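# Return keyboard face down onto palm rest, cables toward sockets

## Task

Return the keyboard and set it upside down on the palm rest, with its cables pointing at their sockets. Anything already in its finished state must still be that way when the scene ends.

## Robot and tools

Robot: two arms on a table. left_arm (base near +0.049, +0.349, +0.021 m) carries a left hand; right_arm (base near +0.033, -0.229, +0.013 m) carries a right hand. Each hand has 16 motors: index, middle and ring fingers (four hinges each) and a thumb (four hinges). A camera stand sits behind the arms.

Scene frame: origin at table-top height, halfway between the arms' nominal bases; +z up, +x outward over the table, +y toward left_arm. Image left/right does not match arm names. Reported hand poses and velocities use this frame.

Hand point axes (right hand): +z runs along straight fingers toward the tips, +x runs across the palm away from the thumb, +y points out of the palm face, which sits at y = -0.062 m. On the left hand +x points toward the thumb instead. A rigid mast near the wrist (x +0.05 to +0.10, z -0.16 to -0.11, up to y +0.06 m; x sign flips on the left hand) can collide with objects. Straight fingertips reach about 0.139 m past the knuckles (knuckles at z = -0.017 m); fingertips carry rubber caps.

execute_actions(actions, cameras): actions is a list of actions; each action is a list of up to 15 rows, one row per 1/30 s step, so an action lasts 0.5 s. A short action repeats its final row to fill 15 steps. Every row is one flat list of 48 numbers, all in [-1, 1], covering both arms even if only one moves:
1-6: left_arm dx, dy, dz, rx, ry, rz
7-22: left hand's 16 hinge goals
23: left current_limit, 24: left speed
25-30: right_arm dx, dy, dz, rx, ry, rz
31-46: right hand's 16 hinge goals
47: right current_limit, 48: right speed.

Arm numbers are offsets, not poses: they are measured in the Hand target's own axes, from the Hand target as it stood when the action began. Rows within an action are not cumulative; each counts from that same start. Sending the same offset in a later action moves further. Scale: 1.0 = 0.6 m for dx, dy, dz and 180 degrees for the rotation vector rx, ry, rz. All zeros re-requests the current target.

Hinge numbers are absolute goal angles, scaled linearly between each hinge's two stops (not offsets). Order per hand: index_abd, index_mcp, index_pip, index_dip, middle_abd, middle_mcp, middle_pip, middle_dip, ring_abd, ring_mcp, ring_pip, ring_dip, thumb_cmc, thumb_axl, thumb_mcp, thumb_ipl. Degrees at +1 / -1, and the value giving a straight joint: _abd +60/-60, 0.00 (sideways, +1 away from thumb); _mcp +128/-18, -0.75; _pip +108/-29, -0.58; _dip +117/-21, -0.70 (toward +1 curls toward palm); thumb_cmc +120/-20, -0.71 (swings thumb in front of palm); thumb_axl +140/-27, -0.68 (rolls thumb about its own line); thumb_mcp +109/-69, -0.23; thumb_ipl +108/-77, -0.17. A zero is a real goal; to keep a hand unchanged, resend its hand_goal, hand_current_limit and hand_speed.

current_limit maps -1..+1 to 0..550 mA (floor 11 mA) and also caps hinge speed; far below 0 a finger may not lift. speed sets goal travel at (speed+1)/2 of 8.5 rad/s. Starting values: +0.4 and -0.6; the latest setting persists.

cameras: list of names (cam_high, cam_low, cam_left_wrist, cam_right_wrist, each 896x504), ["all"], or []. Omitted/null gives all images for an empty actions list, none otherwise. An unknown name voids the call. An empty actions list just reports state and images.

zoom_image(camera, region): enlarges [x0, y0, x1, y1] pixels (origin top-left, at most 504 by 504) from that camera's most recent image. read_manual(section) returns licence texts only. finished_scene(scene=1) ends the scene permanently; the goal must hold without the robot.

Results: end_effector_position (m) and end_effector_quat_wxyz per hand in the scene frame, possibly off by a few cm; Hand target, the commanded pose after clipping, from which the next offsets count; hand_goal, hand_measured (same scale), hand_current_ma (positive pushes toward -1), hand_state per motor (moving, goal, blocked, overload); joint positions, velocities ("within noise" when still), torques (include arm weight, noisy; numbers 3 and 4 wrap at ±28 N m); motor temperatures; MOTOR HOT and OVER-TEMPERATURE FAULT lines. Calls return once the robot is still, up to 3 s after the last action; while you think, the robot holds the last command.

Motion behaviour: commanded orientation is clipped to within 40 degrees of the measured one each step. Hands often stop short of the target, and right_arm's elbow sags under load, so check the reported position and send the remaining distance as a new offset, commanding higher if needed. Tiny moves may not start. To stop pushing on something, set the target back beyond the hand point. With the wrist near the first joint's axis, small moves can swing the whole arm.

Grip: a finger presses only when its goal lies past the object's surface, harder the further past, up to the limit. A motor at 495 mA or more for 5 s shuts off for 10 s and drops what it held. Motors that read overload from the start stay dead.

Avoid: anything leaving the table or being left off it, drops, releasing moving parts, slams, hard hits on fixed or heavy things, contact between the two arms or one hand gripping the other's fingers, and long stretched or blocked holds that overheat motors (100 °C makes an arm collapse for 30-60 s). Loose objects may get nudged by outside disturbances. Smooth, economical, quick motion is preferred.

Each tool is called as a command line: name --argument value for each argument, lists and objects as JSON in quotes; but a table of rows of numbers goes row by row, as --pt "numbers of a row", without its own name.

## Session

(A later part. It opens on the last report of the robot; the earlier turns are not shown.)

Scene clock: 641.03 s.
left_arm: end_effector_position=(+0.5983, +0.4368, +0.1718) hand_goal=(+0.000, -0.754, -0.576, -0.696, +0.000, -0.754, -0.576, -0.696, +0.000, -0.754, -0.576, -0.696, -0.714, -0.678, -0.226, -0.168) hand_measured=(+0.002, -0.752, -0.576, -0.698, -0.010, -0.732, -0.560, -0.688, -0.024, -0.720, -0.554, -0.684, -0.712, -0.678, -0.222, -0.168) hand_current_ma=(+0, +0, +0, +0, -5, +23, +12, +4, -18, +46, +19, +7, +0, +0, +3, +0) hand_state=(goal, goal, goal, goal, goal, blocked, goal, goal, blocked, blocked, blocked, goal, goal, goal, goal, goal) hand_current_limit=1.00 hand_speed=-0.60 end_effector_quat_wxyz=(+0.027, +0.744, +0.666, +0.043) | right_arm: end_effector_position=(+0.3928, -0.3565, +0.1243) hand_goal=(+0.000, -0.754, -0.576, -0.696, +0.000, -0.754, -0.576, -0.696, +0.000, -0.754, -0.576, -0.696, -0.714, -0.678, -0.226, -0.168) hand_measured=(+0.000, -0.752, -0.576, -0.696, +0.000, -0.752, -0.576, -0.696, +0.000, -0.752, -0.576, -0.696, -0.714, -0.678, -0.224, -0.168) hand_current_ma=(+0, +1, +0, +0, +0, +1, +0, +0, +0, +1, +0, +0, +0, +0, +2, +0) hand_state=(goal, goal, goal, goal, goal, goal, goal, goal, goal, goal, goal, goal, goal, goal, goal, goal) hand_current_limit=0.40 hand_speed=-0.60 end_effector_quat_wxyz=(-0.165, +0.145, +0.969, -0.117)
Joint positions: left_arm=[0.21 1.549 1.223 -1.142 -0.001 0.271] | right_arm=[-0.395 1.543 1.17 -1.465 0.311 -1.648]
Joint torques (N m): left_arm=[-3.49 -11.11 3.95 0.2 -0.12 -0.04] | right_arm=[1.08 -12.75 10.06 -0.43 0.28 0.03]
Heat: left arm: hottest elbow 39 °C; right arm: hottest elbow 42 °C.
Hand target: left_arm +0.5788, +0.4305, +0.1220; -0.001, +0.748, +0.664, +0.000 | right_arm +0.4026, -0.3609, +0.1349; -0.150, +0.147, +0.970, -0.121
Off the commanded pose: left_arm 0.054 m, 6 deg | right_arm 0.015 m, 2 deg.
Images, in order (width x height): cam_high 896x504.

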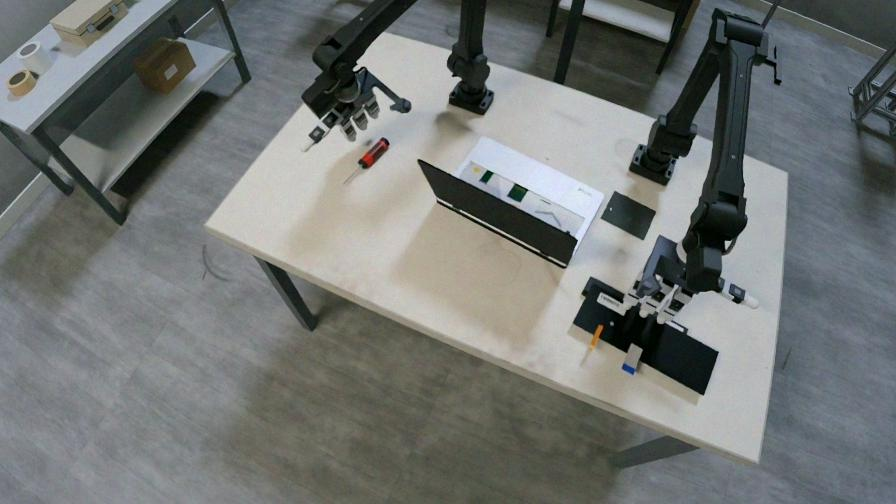

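execute_actions --actions '[[[-0.012,-0.05,0,0,0,0,0,-0.754,-0.576,-0.696,0,-0.754,-0.576,-0.696,0,-0.754,-0.576,-0.696,-0.714,-0.678,-0.226,-0.168,1.0,-0.6,0,0,0,0,0,0,0,-0.754,-0.576,-0.696,0,-0.754,-0.576,-0.696,0,-0.754,-0.576,-0.696,-0.714,-0.678,-0.226,-0.168,0.4,-0.6]],[[-0.012,-0.05,0,0,0,0,0,-0.754,-0.576,-0.696,0,-0.754,-0.576,-0.696,0,-0.754,-0.576,-0.696,-0.714,-0.678,-0.226,-0.168,1.0,-0.6,0,0,0,0,0,0,0,-0.754,-0.576,-0.696,0,-0.754,-0.576,-0.696,0,-0.754,-0.576,-0.696,-0.714,-0.678,-0.226,-0.168,0.4,-0.6]]]' --cameras '["cam_high"]'

zoom_image --camera "cam_high" --region '[560, 220, 760, 400]'

Scene clock: 650.10 s.
left_arm: end_effector_position=(+0.5417, +0.4276, +0.1707) hand_goal=(+0.000, -0.754, -0.576, -0.696, +0.000, -0.754, -0.576, -0.696, +0.000, -0.754, -0.576, -0.696, -0.714, -0.678, -0.226, -0.168) hand_measured=(+0.002, -0.746, -0.572, -0.696, -0.010, -0.726, -0.556, -0.686, -0.024, -0.714, -0.550, -0.682, -0.712, -0.678, -0.222, -0.168) hand_current_ma=(+0, +5, +1, +0, -5, +34, +18, +6, -18, +61, +26, +9, +0, +0, +3, +0) hand_state=(goal, goal, goal, goal, goal, blocked, blocked, goal, blocked, blocked, blocked, goal, goal, goal, goal, goal) hand_current_limit=1.00 hand_speed=-0.60 end_effector_quat_wxyz=(+0.030, +0.744, +0.666, +0.047) | right_arm: end_effector_position=(+0.3928, -0.3565, +0.1243) hand_goal=(+0.000, -0.754, -0.576, -0.696, +0.000, -0.754, -0.576, -0.696, +0.000, -0.754, -0.576, -0.696, -0.714, -0.678, -0.226, -0.168) hand_measured=(+0.000, -0.752, -0.576, -0.696, +0.000, -0.752, -0.576, -0.696, +0.000, -0.752, -0.576, -0.696, -0.714, -0.678, -0.224, -0.168) hand_current_ma=(+0, +1, +0, +0, +0, +1, +0, +0, +0, +1, +0, +0, +0, +0, +2, +0) hand_state=(goal, goal, goal, goal, goal, goal, goal, goal, goal, goal, goal, goal, goal, goal, goal, goal) hand_current_limit=0.40 hand_speed=-0.60 end_effector_quat_wxyz=(-0.165, +0.145, +0.969, -0.117)
Joint positions: left_arm=[0.21 1.4 1.054 -1.113 0 0.271] | right_arm=[-0.395 1.543 1.17 -1.465 0.311 -1.648]
Joint torques (N m): left_arm=[-2.9 -9 3.62 -0.18 -0.13 0.03] | right_arm=[1.14 -12.81 10.02 -0.39 0.27 0.03]
Motor temperatures (°C): left_arm=[26 33 38 30 29 28] | right_arm=[31 34 42 25 28 27]
Heat: left arm: hottest elbow 38 °C; right arm: hottest elbow 42 °C.
Hand target: left_arm +0.5176, +0.4232, +0.1222; -0.001, +0.748, +0.664, +0.000 | right_arm +0.4026, -0.3609, +0.1349; -0.150, +0.147, +0.970, -0.121
Off the commanded pose: left_arm 0.054 m, 6 deg | right_arm 0.015 m, 2 deg.
Images, in order (width x height): cam_high 896x504.

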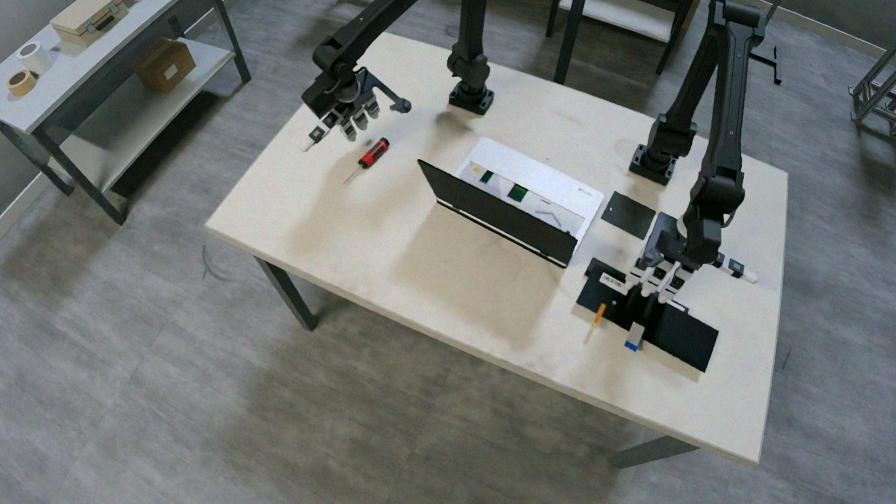

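Scaled by 2.520 from the camera's 896x504 image, which has a finer 1280x720 frame.

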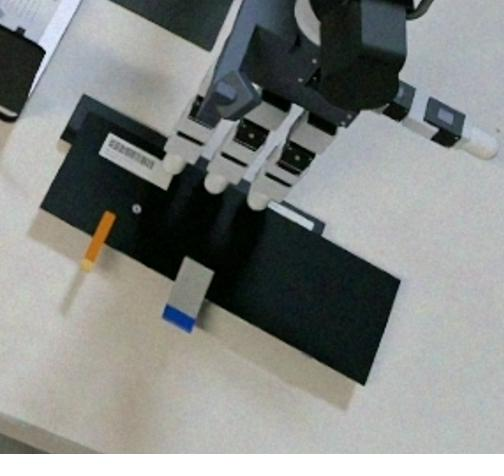

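execute_actions --actions '[[[-0.008,-0.05,0,0,0,0,0,-0.754,-0.576,-0.696,0,-0.754,-0.576,-0.696,0,-0.754,-0.576,-0.696,-0.714,-0.678,-0.226,-0.168,1.0,-0.6,0,0,0,0,0,0,0,-0.754,-0.576,-0.696,0,-0.754,-0.576,-0.696,0,-0.754,-0.576,-0.696,-0.714,-0.678,-0.226,-0.168,0.4,-0.6]],[[-0.008,-0.05,0,0,0,0,0,-0.754,-0.576,-0.696,0,-0.754,-0.576,-0.696,0,-0.754,-0.576,-0.696,-0.714,-0.678,-0.226,-0.168,1.0,-0.6,0,0,0,0,0,0,0,-0.754,-0.576,-0.696,0,-0.754,-0.576,-0.696,0,-0.754,-0.576,-0.696,-0.714,-0.678,-0.226,-0.168,0.4,-0.6]]]' --cameras '["cam_high","cam_low"]'

zoom_image --camera "cam_high" --region '[560, 180, 760, 360]'

Scene clock: 663.67 s.
left_arm: end_effector_position=(+0.4865, +0.4210, +0.1701) hand_goal=(+0.000, -0.754, -0.576, -0.696, +0.000, -0.754, -0.576, -0.696, +0.000, -0.754, -0.576, -0.696, -0.714, -0.678, -0.226, -0.168) hand_measured=(+0.002, -0.744, -0.570, -0.694, -0.010, -0.722, -0.554, -0.684, -0.024, -0.710, -0.548, -0.682, -0.714, -0.678, -0.222, -0.168) hand_current_ma=(+0, +7, +2, +0, -5, +39, +21, +8, -18, +68, +29, +11, +0, +0, +3, +0) hand_state=(goal, goal, goal, goal, goal, blocked, blocked, goal, blocked, blocked, blocked, goal, goal, goal, goal, goal) hand_current_limit=1.00 hand_speed=-0.60 end_effector_quat_wxyz=(+0.035, +0.744, +0.666, +0.053) | right_arm: end_effector_position=(+0.3928, -0.3565, +0.1243) hand_goal=(+0.000, -0.754, -0.576, -0.696, +0.000, -0.754, -0.576, -0.696, +0.000, -0.754, -0.576, -0.696, -0.714, -0.678, -0.226, -0.168) hand_measured=(+0.000, -0.752, -0.576, -0.696, +0.000, -0.752, -0.576, -0.696, +0.000, -0.752, -0.576, -0.696, -0.714, -0.678, -0.224, -0.168) hand_current_ma=(+0, +1, +0, +0, +0, +1, +0, +0, +0, +1, +0, +0, +0, +0, +2, +0) hand_state=(goal, goal, goal, goal, goal, goal, goal, goal, goal, goal, goal, goal, goal, goal, goal, goal) hand_current_limit=0.40 hand_speed=-0.60 end_effector_quat_wxyz=(-0.165, +0.145, +0.969, -0.117)
Joint positions: left_arm=[0.218 1.244 0.904 -1.105 0.003 0.279] | right_arm=[-0.395 1.543 1.17 -1.465 0.311 -1.648]
Joint torques (N m): left_arm=[-1.67 -6.89 3.47 -0.73 -0.18 0.16] | right_arm=[1.03 -12.69 10.04 -0.39 0.28 0.03]
Heat: left arm: hottest elbow 37 °C; right arm: hottest elbow 42 °C.
Hand target: left_arm +0.4568, +0.4207, +0.1221; -0.001, +0.748, +0.664, +0.000 | right_arm +0.4026, -0.3609, +0.1349; -0.150, +0.147, +0.970, -0.121
Off the commanded pose: left_arm 0.056 m, 7 deg | right_arm 0.015 m, 2 deg.
Images, in order (width x height): cam_high 896x504, cam_low 896x504.

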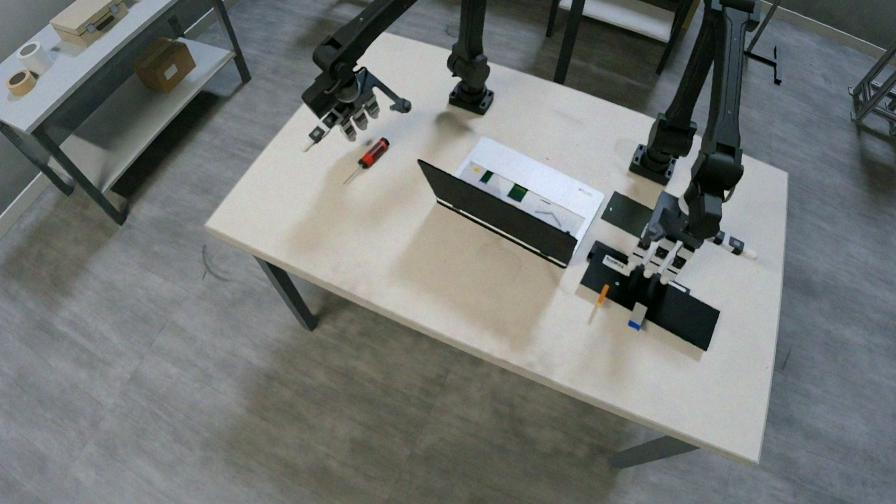

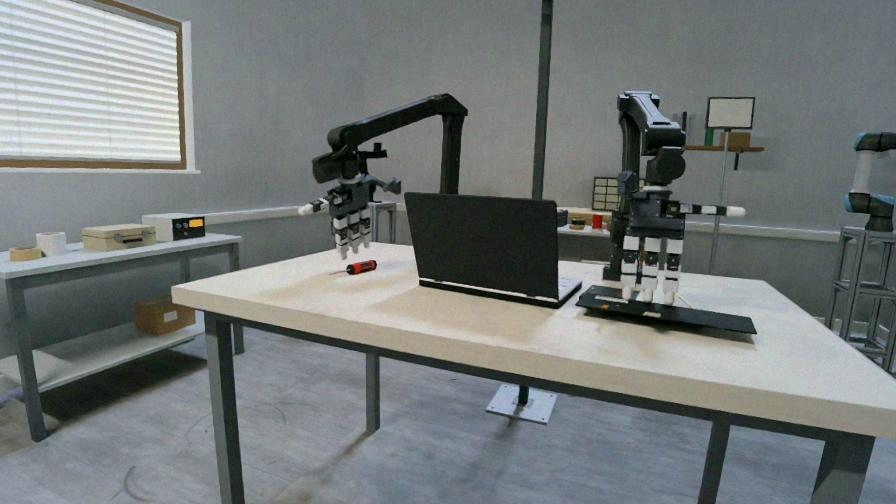

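Scaled by 2.520 from the camera's 896x504 image, which has a finer 1280x720 frame.

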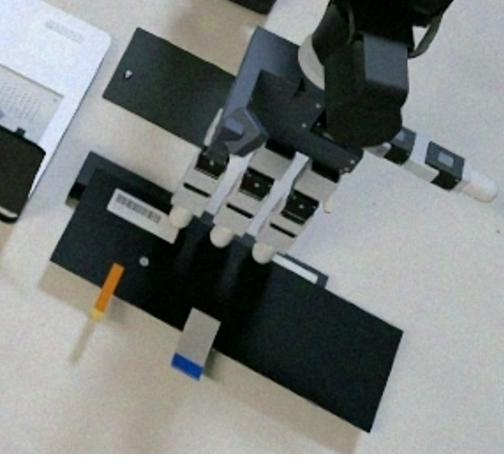

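execute_actions --actions '[[[-0.008,-0.05,0,0,0,0,0,-0.754,-0.576,-0.696,0,-0.754,-0.576,-0.696,0,-0.754,-0.576,-0.696,-0.714,-0.678,-0.226,-0.168,1.0,-0.6,0,0,0,0,0,0,0,-0.754,-0.576,-0.696,0,-0.754,-0.576,-0.696,0,-0.754,-0.576,-0.696,-0.714,-0.678,-0.226,-0.168,0.4,-0.6]],[[-0.008,-0.045,0,0,0,0,0,-0.754,-0.576,-0.696,0,-0.754,-0.576,-0.696,0,-0.754,-0.576,-0.696,-0.714,-0.678,-0.226,-0.168,1.0,-0.6,0,0,0,0,0,0,0,-0.754,-0.576,-0.696,0,-0.754,-0.576,-0.696,0,-0.754,-0.576,-0.696,-0.714,-0.678,-0.226,-0.168,0.4,-0.6]]]' --cameras '["cam_high","cam_low"]'

zoom_image --camera "cam_high" --region '[560, 160, 760, 340]'

zoom_image --camera "cam_low" --region '[560, 230, 810, 370]'

Scene clock: 687.87 s.
left_arm: end_effector_position=(+0.4319, +0.4200, +0.1697) hand_goal=(+0.000, -0.754, -0.576, -0.696, +0.000, -0.754, -0.576, -0.696, +0.000, -0.754, -0.576, -0.696, -0.714, -0.678, -0.226, -0.168) hand_measured=(+0.002, -0.742, -0.570, -0.694, -0.010, -0.720, -0.552, -0.682, -0.024, -0.706, -0.546, -0.680, -0.714, -0.678, -0.222, -0.168) hand_current_ma=(+1, +8, +2, +0, -4, +43, +23, +9, -18, +76, +34, +13, +0, +0, +3, +0) hand_state=(goal, goal, goal, goal, goal, blocked, blocked, goal, blocked, blocked, blocked, goal, goal, goal, goal, goal) hand_current_limit=1.00 hand_speed=-0.60 end_effector_quat_wxyz=(+0.037, +0.743, +0.666, +0.057) | right_arm: end_effector_position=(+0.3928, -0.3565, +0.1243) hand_goal=(+0.000, -0.754, -0.576, -0.696, +0.000, -0.754, -0.576, -0.696, +0.000, -0.754, -0.576, -0.696, -0.714, -0.678, -0.226, -0.168) hand_measured=(+0.000, -0.752, -0.576, -0.696, +0.000, -0.752, -0.576, -0.696, +0.000, -0.752, -0.576, -0.696, -0.714, -0.678, -0.224, -0.168) hand_current_ma=(+0, +1, +0, +0, +0, +1, +0, +0, +0, +1, +0, +0, +0, +0, +2, +0) hand_state=(goal, goal, goal, goal, goal, goal, goal, goal, goal, goal, goal, goal, goal, goal, goal, goal) hand_current_limit=0.40 hand_speed=-0.60 end_effector_quat_wxyz=(-0.165, +0.145, +0.969, -0.117)
Joint positions: left_arm=[0.246 1.083 0.778 -1.13 0.006 0.306] | right_arm=[-0.395 1.543 1.17 -1.465 0.311 -1.648]
Joint torques (N m): left_arm=[-1.55 -4.78 3.38 -1.09 -0.26 0.19] | right_arm=[1.08 -12.69 10.1 -0.43 0.27 0.04]
Heat: left arm: hottest elbow 36 °C; right arm: hottest elbow 42 °C.
Hand target: left_arm +0.3991, +0.4180, +0.1223; -0.001, +0.748, +0.664, +0.000 | right_arm +0.4026, -0.3609, +0.1349; -0.150, +0.147, +0.970, -0.121
Off the commanded pose: left_arm 0.058 m, 8 deg | right_arm 0.015 m, 2 deg.
Images, in order (width x height): cam_high 896x504, cam_low 896x504.

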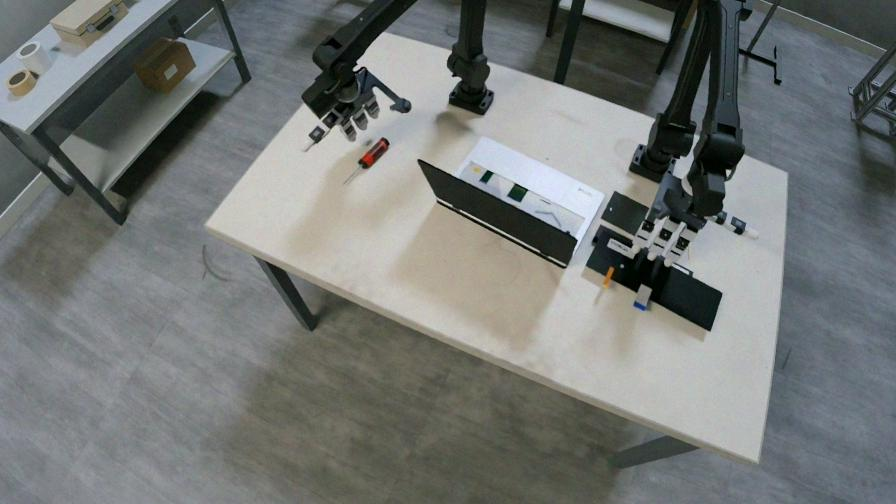

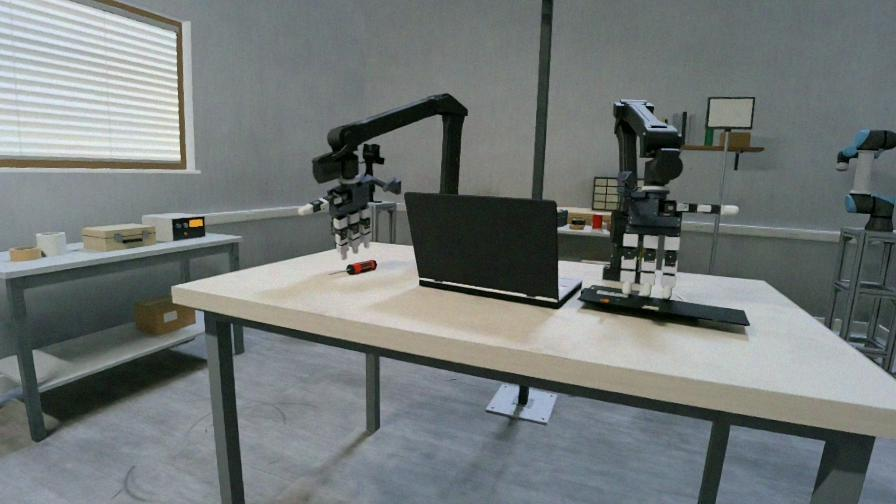

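Scaled by 2.520 from the camera's 896x504 image, which has a finer 1280x720 frame.

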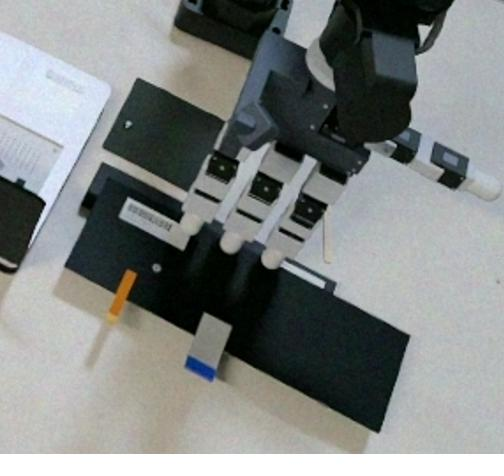

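Scaled by 2.016 from the camera's 896x504 image, which has a finer 1280x720 frame.

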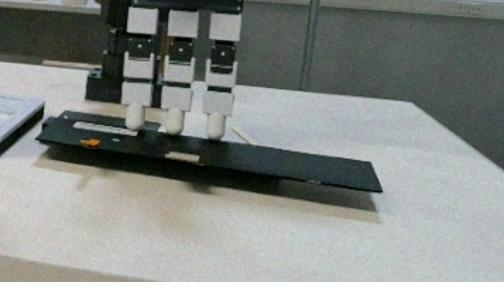

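execute_actions --actions '[[[0.006,0.046,0,0,0,0,0,-0.754,-0.576,-0.696,0,-0.754,-0.576,-0.696,0,-0.754,-0.576,-0.696,-0.714,-0.678,-0.226,-0.168,1.0,-0.6,0,0,0,0,0,0,0,-0.754,-0.576,-0.696,0,-0.754,-0.576,-0.696,0,-0.754,-0.576,-0.696,-0.714,-0.678,-0.226,-0.168,0.4,-0.6]],[[0,0,-0.04,0,0,0,0,-0.754,-0.576,-0.696,0,-0.754,-0.576,-0.696,0,-0.754,-0.576,-0.696,-0.714,-0.678,-0.226,-0.168,1.0,-0.6,0,0,0,0,0,0,0,-0.754,-0.576,-0.696,0,-0.754,-0.576,-0.696,0,-0.754,-0.576,-0.696,-0.714,-0.678,-0.226,-0.168,0.4,-0.6]]]' --cameras '["cam_low"]'

zoom_image --camera "cam_low" --region '[560, 230, 810, 370]'

Scene clock: 731.90 s.
left_arm: end_effector_position=(+0.4336, +0.4212, +0.1671) hand_goal=(+0.000, -0.754, -0.576, -0.696, +0.000, -0.754, -0.576, -0.696, +0.000, -0.754, -0.576, -0.696, -0.714, -0.678, -0.226, -0.168) hand_measured=(+0.010, -0.752, -0.576, -0.694, -0.002, -0.732, -0.558, -0.684, -0.016, -0.718, -0.550, -0.680, -0.714, -0.678, -0.222, -0.168) hand_current_ma=(+5, +1, +0, +0, +0, +24, +15, +8, -10, +50, +27, +13, +0, +0, +3, +0) hand_state=(goal, goal, goal, goal, goal, blocked, goal, goal, goal, blocked, blocked, goal, goal, goal, goal, goal) hand_current_limit=1.00 hand_speed=-0.60 end_effector_quat_wxyz=(+0.020, +0.744, +0.667, +0.033) | right_arm: end_effector_position=(+0.3928, -0.3565, +0.1243) hand_goal=(+0.000, -0.754, -0.576, -0.696, +0.000, -0.754, -0.576, -0.696, +0.000, -0.754, -0.576, -0.696, -0.714, -0.678, -0.226, -0.168) hand_measured=(+0.000, -0.752, -0.576, -0.696, +0.000, -0.752, -0.576, -0.696, +0.000, -0.752, -0.576, -0.696, -0.714, -0.678, -0.224, -0.168) hand_current_ma=(+0, +1, +0, +0, +0, +1, +0, +0, +0, +1, +0, +0, +0, +0, +2, +0) hand_state=(goal, goal, goal, goal, goal, goal, goal, goal, goal, goal, goal, goal, goal, goal, goal, goal) hand_current_limit=0.40 hand_speed=-0.60 end_effector_quat_wxyz=(-0.165, +0.145, +0.969, -0.117)
Joint positions: left_arm=[0.246 1.126 0.819 -1.186 0.001 0.306] | right_arm=[-0.395 1.543 1.17 -1.465 0.311 -1.648]
Joint torques (N m): left_arm=[-3.31 -4.37 8.05 -0.75 -0.16 -0.01] | right_arm=[1.03 -12.81 10.06 -0.39 0.28 0.02]
Heat: left arm: hottest elbow 35 °C; right arm: hottest elbow 43 °C.
Hand target: left_arm +0.4270, +0.4183, +0.1462; -0.001, +0.748, +0.664, +0.000 | right_arm +0.4026, -0.3609, +0.1349; -0.150, +0.147, +0.970, -0.121
Off the commanded pose: left_arm 0.022 m, 4 deg | right_arm 0.015 m, 2 deg.
Images, in order (width x height): cam_low 896x504.

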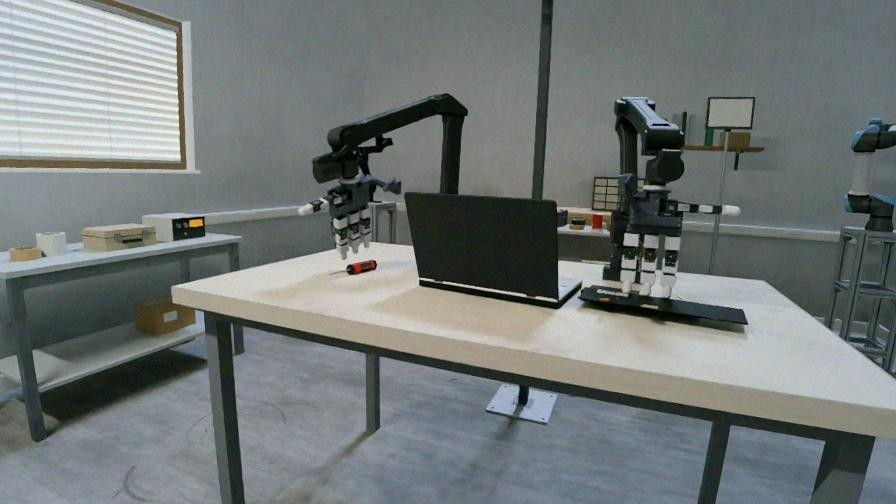

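Scaled by 2.016 from the camera's 896x504 image, which has a finer 1280x720 frame.

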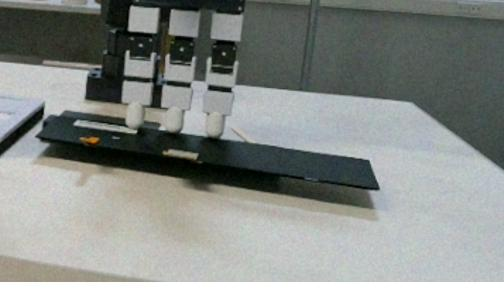

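execute_actions --actions '[[[0,0,-0.025,0,0,0,0,-0.754,-0.576,-0.696,0,-0.754,-0.576,-0.696,0,-0.754,-0.576,-0.696,-0.714,-0.678,-0.226,-0.168,1.0,-0.6,0,0,0,0,0,0,0,-0.754,-0.576,-0.696,0,-0.754,-0.576,-0.696,0,-0.754,-0.576,-0.696,-0.714,-0.678,-0.226,-0.168,0.4,-0.6]],[[0,0,-0.015,0,0,0,0,-0.754,-0.576,-0.696,0,-0.754,-0.576,-0.696,0,-0.754,-0.576,-0.696,-0.714,-0.678,-0.226,-0.168,1.0,-0.6,0,0,0,0,0,0,0,-0.754,-0.576,-0.696,0,-0.754,-0.576,-0.696,0,-0.754,-0.576,-0.696,-0.714,-0.678,-0.226,-0.168,0.4,-0.6]],[[0,0,-0.015,0,0,0,0,-0.754,-0.576,-0.696,0,-0.754,-0.576,-0.696,0,-0.754,-0.576,-0.696,-0.714,-0.678,-0.226,-0.168,1.0,-0.6,0,0,0,0,0,0,0,-0.754,-0.576,-0.696,0,-0.754,-0.576,-0.696,0,-0.754,-0.576,-0.696,-0.714,-0.678,-0.226,-0.168,0.4,-0.6]]]' --cameras '["cam_low"]'

zoom_image --camera "cam_low" --region '[560, 230, 810, 370]'

Scene clock: 740.47 s.
left_arm: end_effector_position=(+0.4162, +0.4181, +0.1684) hand_goal=(+0.000, -0.754, -0.576, -0.696, +0.000, -0.754, -0.576, -0.696, +0.000, -0.754, -0.576, -0.696, -0.714, -0.678, -0.226, -0.168) hand_measured=(-0.004, -0.742, -0.570, -0.692, -0.002, -0.748, -0.572, -0.692, -0.002, -0.748, -0.572, -0.692, -0.714, -0.678, -0.222, -0.168) hand_current_ma=(-1, +8, +3, +1, +0, +3, +1, +1, -1, +2, +1, +1, +0, +0, +3, +0) hand_state=(goal, goal, goal, goal, goal, goal, goal, goal, goal, goal, goal, goal, goal, goal, goal, goal) hand_current_limit=1.00 hand_speed=-0.60 end_effector_quat_wxyz=(-0.003, +0.745, +0.667, -0.003) | right_arm: end_effector_position=(+0.3928, -0.3565, +0.1243) hand_goal=(+0.000, -0.754, -0.576, -0.696, +0.000, -0.754, -0.576, -0.696, +0.000, -0.754, -0.576, -0.696, -0.714, -0.678, -0.226, -0.168) hand_measured=(+0.000, -0.752, -0.576, -0.696, +0.000, -0.752, -0.576, -0.696, +0.000, -0.752, -0.576, -0.696, -0.714, -0.678, -0.224, -0.168) hand_current_ma=(+0, +1, +0, +0, +0, +1, +0, +0, +0, +1, +0, +0, +0, +0, +2, +0) hand_state=(goal, goal, goal, goal, goal, goal, goal, goal, goal, goal, goal, goal, goal, goal, goal, goal) hand_current_limit=0.40 hand_speed=-0.60 end_effector_quat_wxyz=(-0.165, +0.145, +0.969, -0.117)
Joint positions: left_arm=[0.246 1.127 0.846 -1.297 -0.002 0.307] | right_arm=[-0.395 1.543 1.17 -1.465 0.311 -1.648]
Joint torques (N m): left_arm=[-3.31 -6.3 11.18 -0.36 -0.11 -0.03] | right_arm=[0.97 -12.81 10.06 -0.4 0.27 0.03]
Heat: left arm: hottest elbow 36 °C; right arm: hottest elbow 43 °C.
Hand target: left_arm +0.4270, +0.4182, +0.1792; -0.001, +0.748, +0.664, +0.000 | right_arm +0.4026, -0.3609, +0.1349; -0.150, +0.147, +0.970, -0.121
Off the commanded pose: left_arm 0.015 m, 1 deg | right_arm 0.015 m, 2 deg.
Images, in order (width x height): cam_low 896x504.

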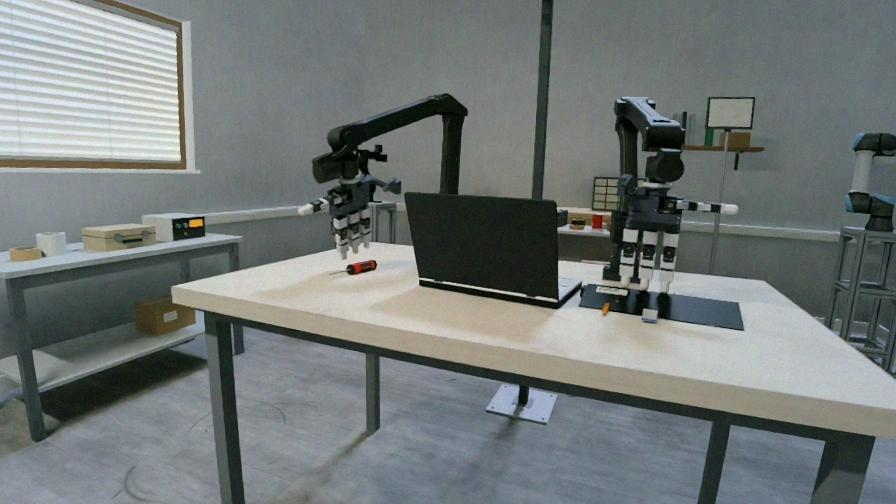

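Scaled by 2.016 from the camera's 896x504 image, which has a finer 1280x720 frame.

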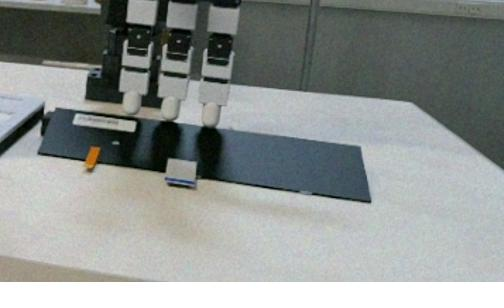

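execute_actions --actions '[[[0,0,-0.14,0,0,0,0,-0.754,-0.576,-0.696,0,-0.754,-0.576,-0.696,0,-0.754,-0.576,-0.696,-0.714,-0.678,-0.226,-0.168,1.0,-0.6,0,0,0,0,0,0,0,-0.754,-0.576,-0.696,0,-0.754,-0.576,-0.696,0,-0.754,-0.576,-0.696,-0.714,-0.678,-0.226,-0.168,0.4,-0.6]],[[-0.002,0.13,0,0,0,0,-0.1,-0.754,-0.576,-0.696,0.05,-0.754,-0.576,-0.696,0,-0.754,0.737,0.174,-0.714,-0.678,-0.226,-0.168,1.0,-0.6,0,0,0,0,0,0,0,-0.754,-0.576,-0.696,0,-0.754,-0.576,-0.696,0,-0.754,-0.576,-0.696,-0.714,-0.678,-0.226,-0.168,0.4,-0.6]],[[-0.001,0.127,0,0,0,0,-0.1,-0.754,-0.576,-0.696,0.05,-0.754,-0.576,-0.696,0,-0.754,0.737,0.174,-0.714,-0.678,-0.226,-0.168,1.0,-0.6,0,0,0,0,0,0,0,-0.754,-0.576,-0.696,0,-0.754,-0.576,-0.696,0,-0.754,-0.576,-0.696,-0.714,-0.678,-0.226,-0.168,0.4,-0.6]]]' --cameras '["cam_low","cam_high"]'

zoom_image --camera "cam_high" --region '[560, 160, 760, 340]'

zoom_image --camera "cam_low" --region '[560, 230, 810, 370]'

Scene clock: 768.57 s.
left_arm: end_effector_position=(+0.5658, +0.3989, +0.2496) hand_goal=(-0.100, -0.754, -0.576, -0.696, +0.050, -0.754, -0.576, -0.696, +0.000, -0.754, +0.736, +0.174, -0.714, -0.678, -0.226, -0.168) hand_measured=(-0.096, -0.752, -0.574, -0.694, +0.046, -0.752, -0.574, -0.694, -0.002, -0.754, +0.728, +0.170, -0.714, -0.678, -0.222, -0.168) hand_current_ma=(+1, +0, +1, +1, -1, +0, +1, +1, -1, +0, -4, -1, +0, +0, +3, +0) hand_state=(goal, goal, goal, goal, goal, goal, goal, goal, goal, goal, goal, goal, goal, goal, goal, goal) hand_current_limit=1.00 hand_speed=-0.60 end_effector_quat_wxyz=(-0.006, +0.751, +0.661, -0.009) | right_arm: end_effector_position=(+0.3928, -0.3565, +0.1243) hand_goal=(+0.000, -0.754, -0.576, -0.696, +0.000, -0.754, -0.576, -0.696, +0.000, -0.754, -0.576, -0.696, -0.714, -0.678, -0.226, -0.168) hand_measured=(+0.000, -0.752, -0.576, -0.696, +0.000, -0.752, -0.576, -0.696, +0.000, -0.752, -0.576, -0.696, -0.714, -0.678, -0.224, -0.168) hand_current_ma=(+0, +1, +0, +0, +0, +1, +0, +0, +0, +1, +0, +0, +0, +0, +2, +0) hand_state=(goal, goal, goal, goal, goal, goal, goal, goal, goal, goal, goal, goal, goal, goal, goal, goal) hand_current_limit=0.40 hand_speed=-0.60 end_effector_quat_wxyz=(-0.165, +0.145, +0.969, -0.117)
Joint positions: left_arm=[0.139 1.482 1.389 -1.498 0.001 0.217] | right_arm=[-0.395 1.543 1.17 -1.465 0.311 -1.648]
Joint torques (N m): left_arm=[-3.49 -12.28 12.36 -0.23 -0.17 -0.26] | right_arm=[1.08 -12.81 10.04 -0.42 0.28 0.03]
Heat: left arm: hottest elbow 38 °C; right arm: hottest elbow 43 °C.
Hand target: left_arm +0.5801, +0.3982, +0.2631; +0.000, +0.748, +0.664, +0.000 | right_arm +0.4026, -0.3609, +0.1349; -0.150, +0.147, +0.970, -0.121
Off the commanded pose: left_arm 0.019 m, 1 deg | right_arm 0.015 m, 2 deg.
Images, in order (width x height): cam_high 896x504, cam_low 896x504.

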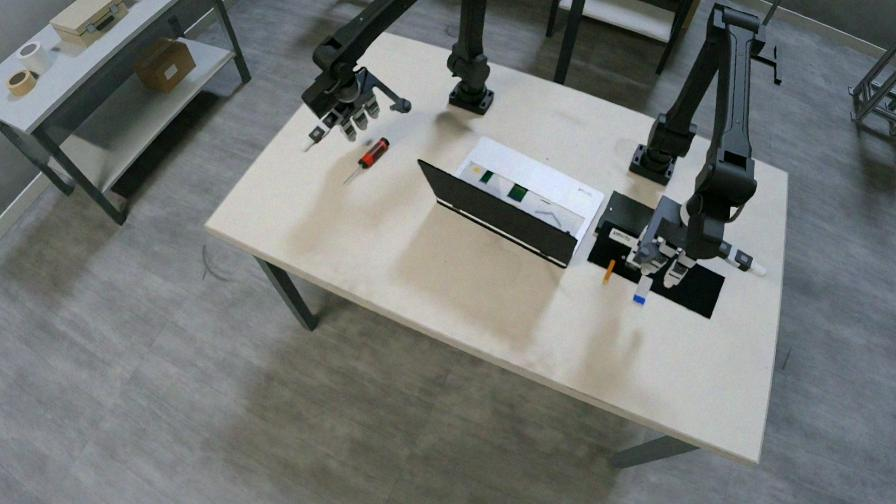

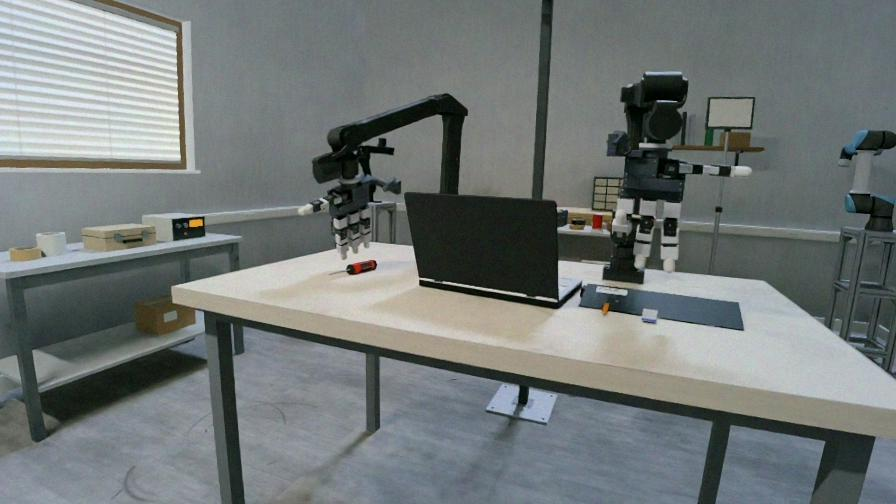

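Scaled by 2.520 from the camera's 896x504 image, which has a finer 1280x720 frame.

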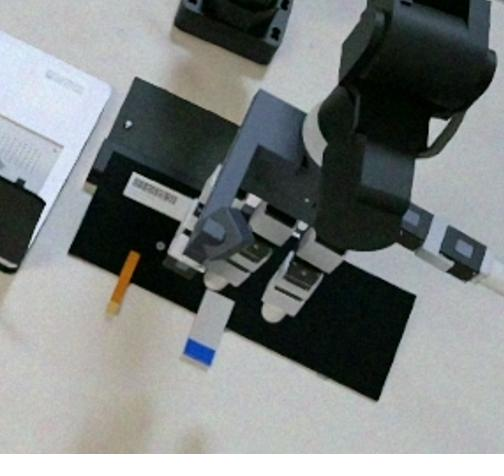

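Scaled by 2.016 from the camera's 896x504 image, which has a finer 1280x720 frame.

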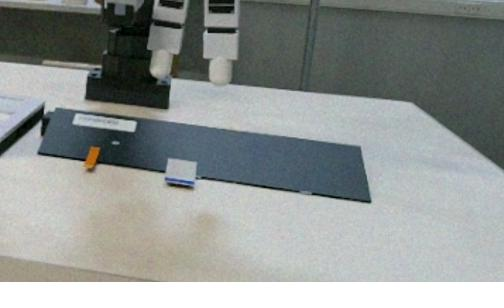

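zoom_image --camera "cam_high" --region '[580, 180, 680, 280]'

Scaled by 5.040 from the camera's 896x504 image, which has a finer 1280x720 frame.

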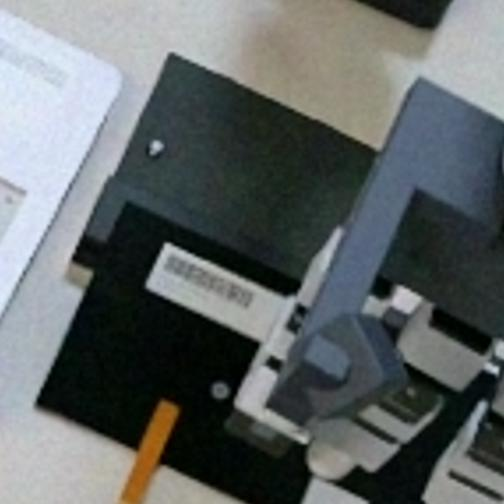

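execute_actions --actions '[[[0.0065,-0.0315,0.149,0,0,0,-0.1,-0.754,-0.576,-0.696,0.05,-0.754,-0.576,-0.696,0,-0.754,0.737,0.174,-0.714,-0.678,-0.226,-0.168,1.0,-0.6,0,0,0,0,0,0,0,-0.754,-0.576,-0.696,0,-0.754,-0.576,-0.696,0,-0.754,-0.576,-0.696,-0.714,-0.678,-0.226,-0.168,0.4,-0.6]]]' --cameras '["cam_low","cam_high"]'

zoom_image --camera "cam_high" --region '[560, 160, 760, 340]'

zoom_image --camera "cam_low" --region '[560, 230, 810, 370]'

Scene clock: 802.87 s.
left_arm: end_effector_position=(+0.5608, +0.3984, +0.1820) hand_goal=(-0.100, -0.754, -0.576, -0.696, +0.050, -0.754, -0.576, -0.696, +0.000, -0.754, +0.736, +0.174, -0.714, -0.678, -0.226, -0.168) hand_measured=(-0.096, -0.752, -0.574, -0.694, +0.046, -0.752, -0.574, -0.694, -0.002, -0.754, +0.730, +0.170, -0.714, -0.678, -0.222, -0.168) hand_current_ma=(+1, +0, +0, +1, -1, +0, +1, +1, -1, +0, -3, -1, +0, +0, +3, +0) hand_state=(goal, goal, goal, goal, goal, goal, goal, goal, goal, goal, goal, goal, goal, goal, goal, goal) hand_current_limit=1.00 hand_speed=-0.60 end_effector_quat_wxyz=(+0.002, +0.751, +0.661, +0.002) | right_arm: end_effector_position=(+0.3928, -0.3565, +0.1243) hand_goal=(+0.000, -0.754, -0.576, -0.696, +0.000, -0.754, -0.576, -0.696, +0.000, -0.754, -0.576, -0.696, -0.714, -0.678, -0.226, -0.168) hand_measured=(+0.000, -0.752, -0.576, -0.696, +0.000, -0.752, -0.576, -0.696, +0.000, -0.752, -0.576, -0.696, -0.714, -0.678, -0.224, -0.168) hand_current_ma=(+0, +1, +0, +0, +0, +1, +0, +0, +0, +1, +0, +0, +0, +0, +2, +0) hand_state=(goal, goal, goal, goal, goal, goal, goal, goal, goal, goal, goal, goal, goal, goal, goal, goal) hand_current_limit=0.40 hand_speed=-0.60 end_effector_quat_wxyz=(-0.165, +0.145, +0.969, -0.117)
Joint positions: left_arm=[0.139 1.486 1.206 -1.284 0.001 0.217] | right_arm=[-0.395 1.543 1.17 -1.465 0.311 -1.648]
Joint torques (N m): left_arm=[-1.96 -11.87 7.35 0.75 -0.2 -0.06] | right_arm=[0.97 -12.81 10.07 -0.39 0.27 0.03]
Motor temperatures (°C): left_arm=[26 31 43 29 28 28] | right_arm=[30 34 43 25 27 27]
Heat: left arm: hottest elbow 43 °C; right arm: hottest elbow 43 °C.
Hand target: left_arm +0.5616, +0.4043, +0.1735; -0.001, +0.748, +0.664, +0.000 | right_arm +0.4026, -0.3609, +0.1349; -0.150, +0.147, +0.970, -0.121
Off the commanded pose: left_arm 0.010 m, 1 deg | right_arm 0.015 m, 2 deg.
Images, in order (width x height): cam_high 896x504, cam_low 896x504.

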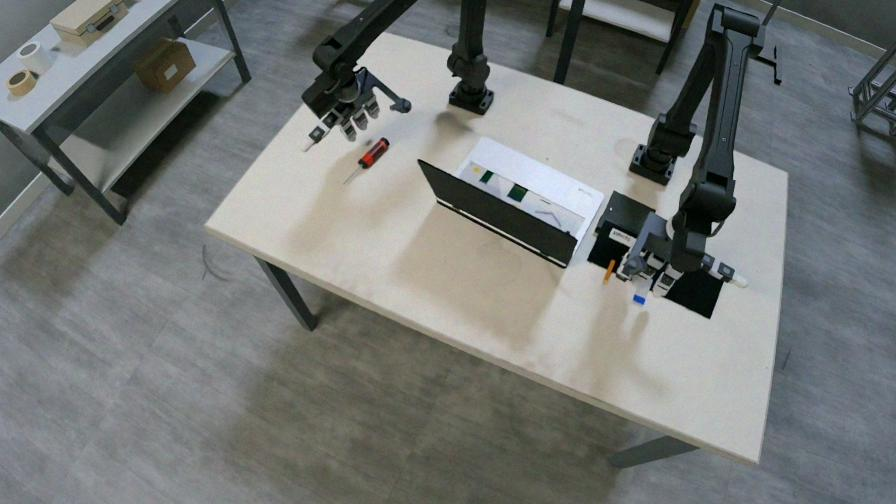

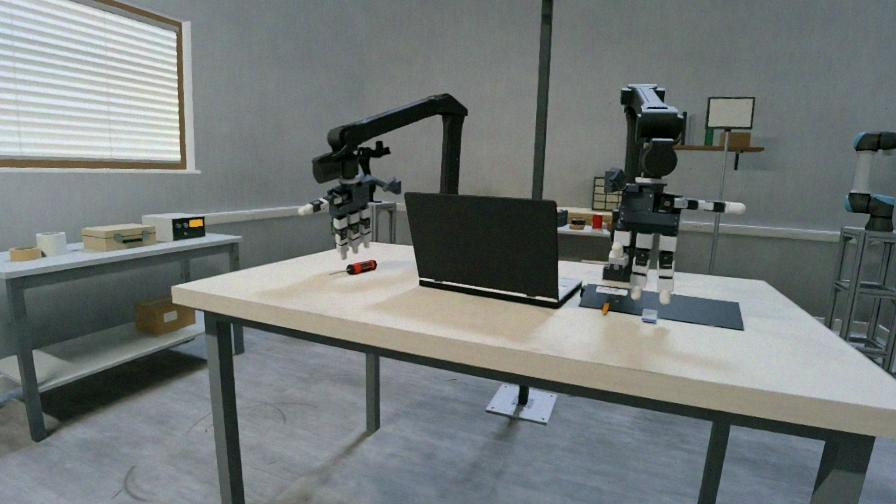

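Scaled by 2.520 from the camera's 896x504 image, which has a finer 1280x720 frame.

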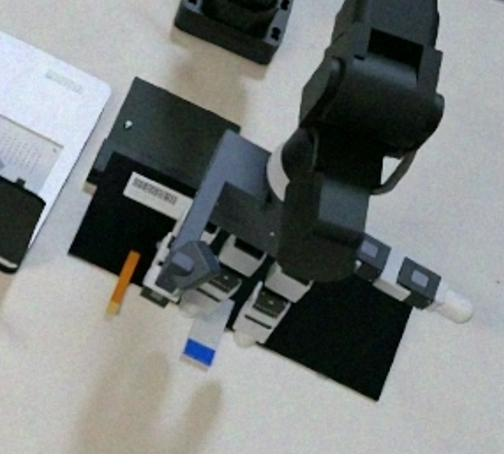

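Scaled by 2.016 from the camera's 896x504 image, which has a finer 1280x720 frame.

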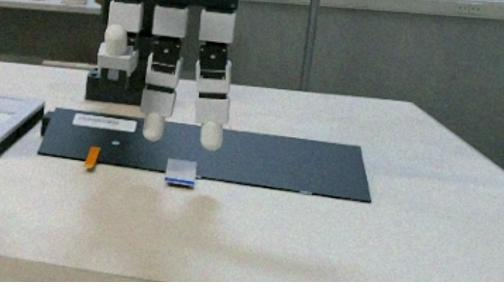

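execute_actions --actions '[[[0.0083,-0.0228,0.05,0,0,0,-0.1,-0.754,-0.576,-0.696,0.05,-0.754,-0.576,-0.696,0,-0.754,0.737,0.174,-0.714,-0.678,-0.226,-0.168,1.0,-0.6,0,0,0,0,0,0,0,-0.754,-0.576,-0.696,0,-0.754,-0.576,-0.696,0,-0.754,-0.576,-0.696,-0.714,-0.678,-0.226,-0.168,0.4,-0.6]]]' --cameras '["cam_low","cam_high"]'

zoom_image --camera "cam_high" --region '[580, 200, 730, 340]'

zoom_image --camera "cam_low" --region '[560, 230, 760, 350]'

Scene clock: 812.10 s.
left_arm: end_effector_position=(+0.5496, +0.4061, +0.1519) hand_goal=(-0.100, -0.754, -0.576, -0.696, +0.050, -0.754, -0.576, -0.696, +0.000, -0.754, +0.736, +0.174, -0.714, -0.678, -0.226, -0.168) hand_measured=(-0.096, -0.752, -0.574, -0.694, +0.046, -0.752, -0.574, -0.694, -0.002, -0.754, +0.730, +0.170, -0.714, -0.678, -0.222, -0.168) hand_current_ma=(+1, +0, +0, +1, -1, +0, +1, +1, -1, +0, -3, -1, +0, +0, +3, +0) hand_state=(goal, goal, goal, goal, goal, goal, goal, goal, goal, goal, goal, goal, goal, goal, goal, goal) hand_current_limit=1.00 hand_speed=-0.60 end_effector_quat_wxyz=(+0.002, +0.746, +0.665, +0.002) | right_arm: end_effector_position=(+0.3928, -0.3565, +0.1243) hand_goal=(+0.000, -0.754, -0.576, -0.696, +0.000, -0.754, -0.576, -0.696, +0.000, -0.754, -0.576, -0.696, -0.714, -0.678, -0.226, -0.168) hand_measured=(+0.000, -0.752, -0.576, -0.696, +0.000, -0.752, -0.576, -0.696, +0.000, -0.752, -0.576, -0.696, -0.714, -0.678, -0.224, -0.168) hand_current_ma=(+0, +1, +0, +0, +0, +1, +0, +0, +0, +1, +0, +0, +0, +0, +2, +0) hand_state=(goal, goal, goal, goal, goal, goal, goal, goal, goal, goal, goal, goal, goal, goal, goal, goal) hand_current_limit=0.40 hand_speed=-0.60 end_effector_quat_wxyz=(-0.165, +0.145, +0.969, -0.117)
Joint positions: left_arm=[0.157 1.485 1.122 -1.201 0.001 0.222] | right_arm=[-0.395 1.543 1.17 -1.465 0.311 -1.648]
Joint torques (N m): left_arm=[-1.79 -11.52 6.93 0.77 -0.17 0.08] | right_arm=[1.03 -12.75 10.06 -0.39 0.27 0.03]
Heat: left arm: hottest elbow 43 °C; right arm: hottest elbow 43 °C.
Hand target: left_arm +0.5486, +0.4109, +0.1436; -0.001, +0.748, +0.664, +0.000 | right_arm +0.4026, -0.3609, +0.1349; -0.150, +0.147, +0.970, -0.121
Off the commanded pose: left_arm 0.010 m, 0 deg | right_arm 0.015 m, 2 deg.
Images, in order (width x height): cam_high 896x504, cam_low 896x504.

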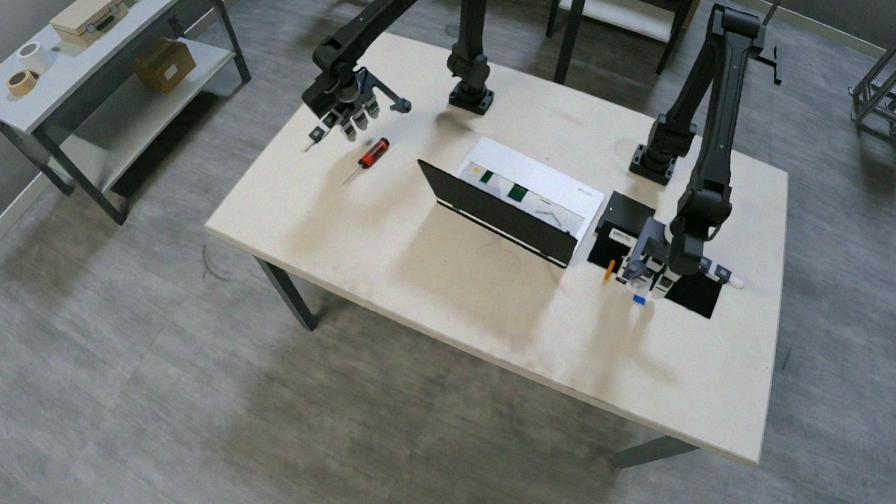

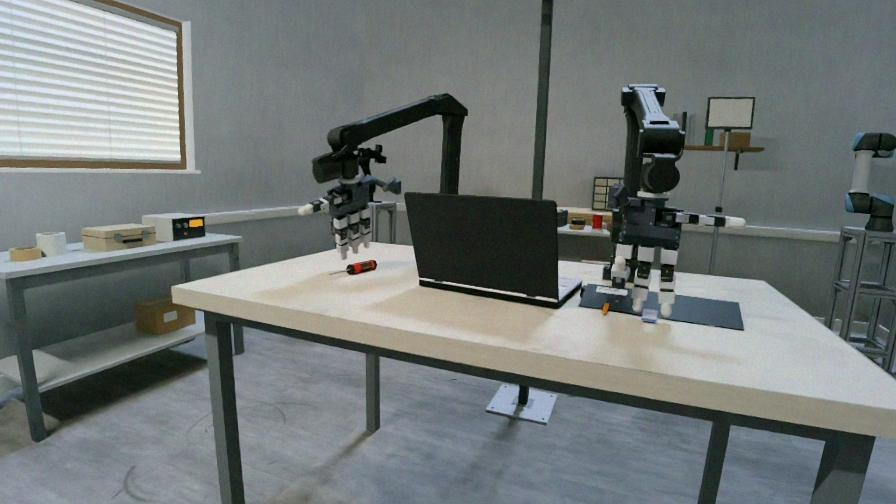

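Scaled by 3.360 from the camera's 896x504 image, which has a finer 1280x720 frame.

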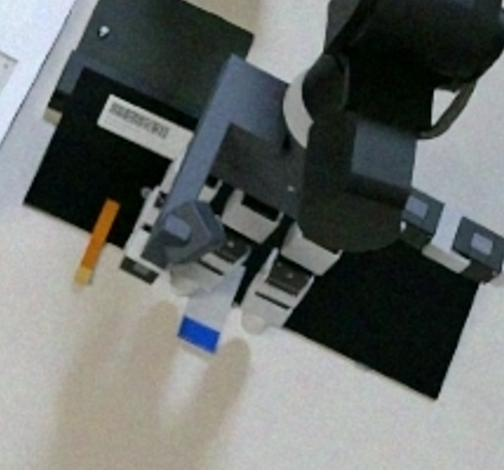

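Scaled by 2.520 from the camera's 896x504 image, which has a finer 1280x720 frame.

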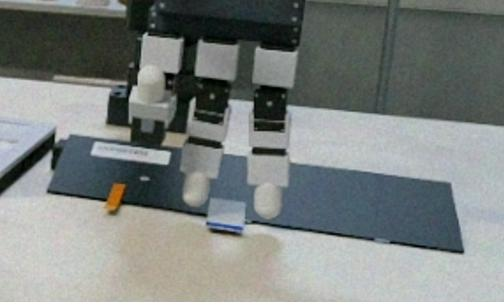

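execute_actions --actions '[[[0,0,0.023,0,0,0,-0.1,-0.754,-0.576,-0.696,0.05,-0.754,-0.576,-0.696,0,-0.754,0.737,0.174,-0.714,-0.678,-0.226,-0.168,1.0,-0.6,0,0,0,0,0,0,0,-0.754,-0.576,-0.696,0,-0.754,-0.576,-0.696,0,-0.754,-0.576,-0.696,-0.714,-0.678,-0.226,-0.168,0.4,-0.6]]]' --cameras '["cam_low","cam_high"]'

zoom_image --camera "cam_low" --region '[560, 230, 760, 350]'

Scene clock: 817.87 s.
left_arm: end_effector_position=(+0.5513, +0.4062, +0.1465) hand_goal=(-0.100, -0.754, -0.576, -0.696, +0.050, -0.754, -0.576, -0.696, +0.000, -0.754, +0.736, +0.174, -0.714, -0.678, -0.226, -0.168) hand_measured=(-0.096, -0.752, -0.574, -0.694, +0.046, -0.752, -0.574, -0.694, -0.002, -0.754, +0.730, +0.170, -0.714, -0.678, -0.222, -0.168) hand_current_ma=(+1, +0, +0, +1, -1, +0, +1, +1, -1, +0, -3, -1, +0, +0, +3, +0) hand_state=(goal, goal, goal, goal, goal, goal, goal, goal, goal, goal, goal, goal, goal, goal, goal, goal) hand_current_limit=1.00 hand_speed=-0.60 end_effector_quat_wxyz=(+0.007, +0.747, +0.665, +0.010) | right_arm: end_effector_position=(+0.3928, -0.3565, +0.1243) hand_goal=(+0.000, -0.754, -0.576, -0.696, +0.000, -0.754, -0.576, -0.696, +0.000, -0.754, -0.576, -0.696, -0.714, -0.678, -0.226, -0.168) hand_measured=(+0.000, -0.752, -0.576, -0.696, +0.000, -0.752, -0.576, -0.696, +0.000, -0.752, -0.576, -0.696, -0.714, -0.678, -0.224, -0.168) hand_current_ma=(+0, +1, +0, +0, +0, +1, +0, +0, +0, +1, +0, +0, +0, +0, +2, +0) hand_state=(goal, goal, goal, goal, goal, goal, goal, goal, goal, goal, goal, goal, goal, goal, goal, goal) hand_current_limit=0.40 hand_speed=-0.60 end_effector_quat_wxyz=(-0.165, +0.145, +0.969, -0.117)
Joint positions: left_arm=[0.157 1.485 1.102 -1.164 0.001 0.223] | right_arm=[-0.395 1.543 1.17 -1.465 0.311 -1.648]
Joint torques (N m): left_arm=[-1.9 -10.99 6.58 0.83 -0.17 0.08] | right_arm=[0.97 -12.81 10.09 -0.4 0.26 0.03]
Heat: left arm: hottest elbow 42 °C; right arm: hottest elbow 43 °C.
Hand target: left_arm +0.5486, +0.4109, +0.1298; -0.001, +0.748, +0.664, +0.000 | right_arm +0.4026, -0.3609, +0.1349; -0.150, +0.147, +0.970, -0.121
Off the commanded pose: left_arm 0.018 m, 1 deg | right_arm 0.015 m, 2 deg.
Images, in order (width x height): cam_high 896x504, cam_low 896x504.

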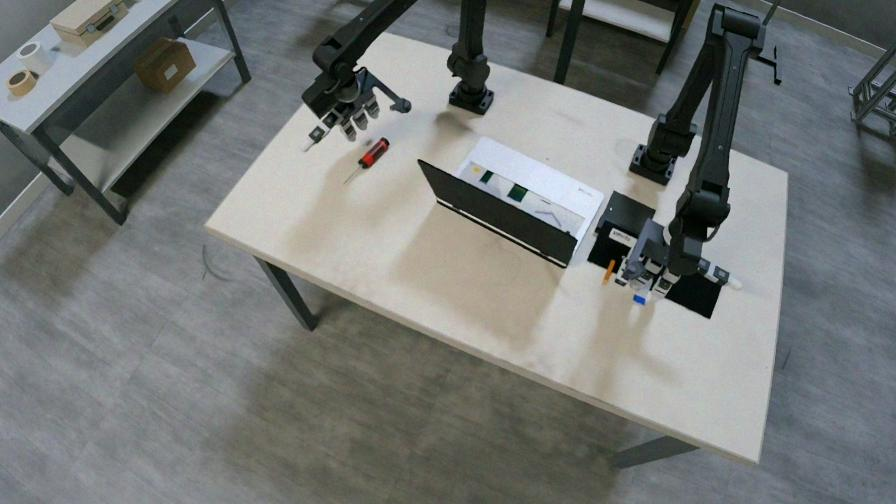

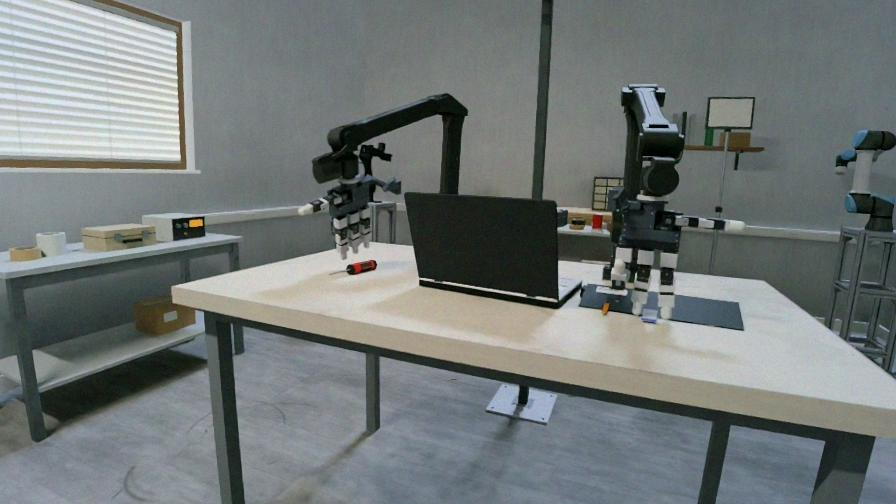

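Scaled by 2.520 from the camera's 896x504 image, which has a finer 1280x720 frame.

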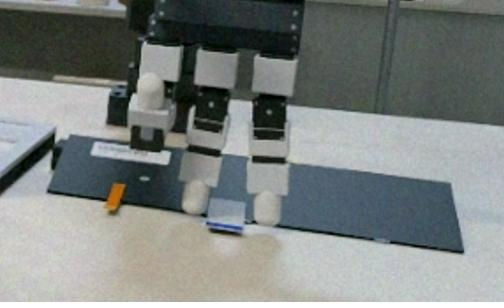

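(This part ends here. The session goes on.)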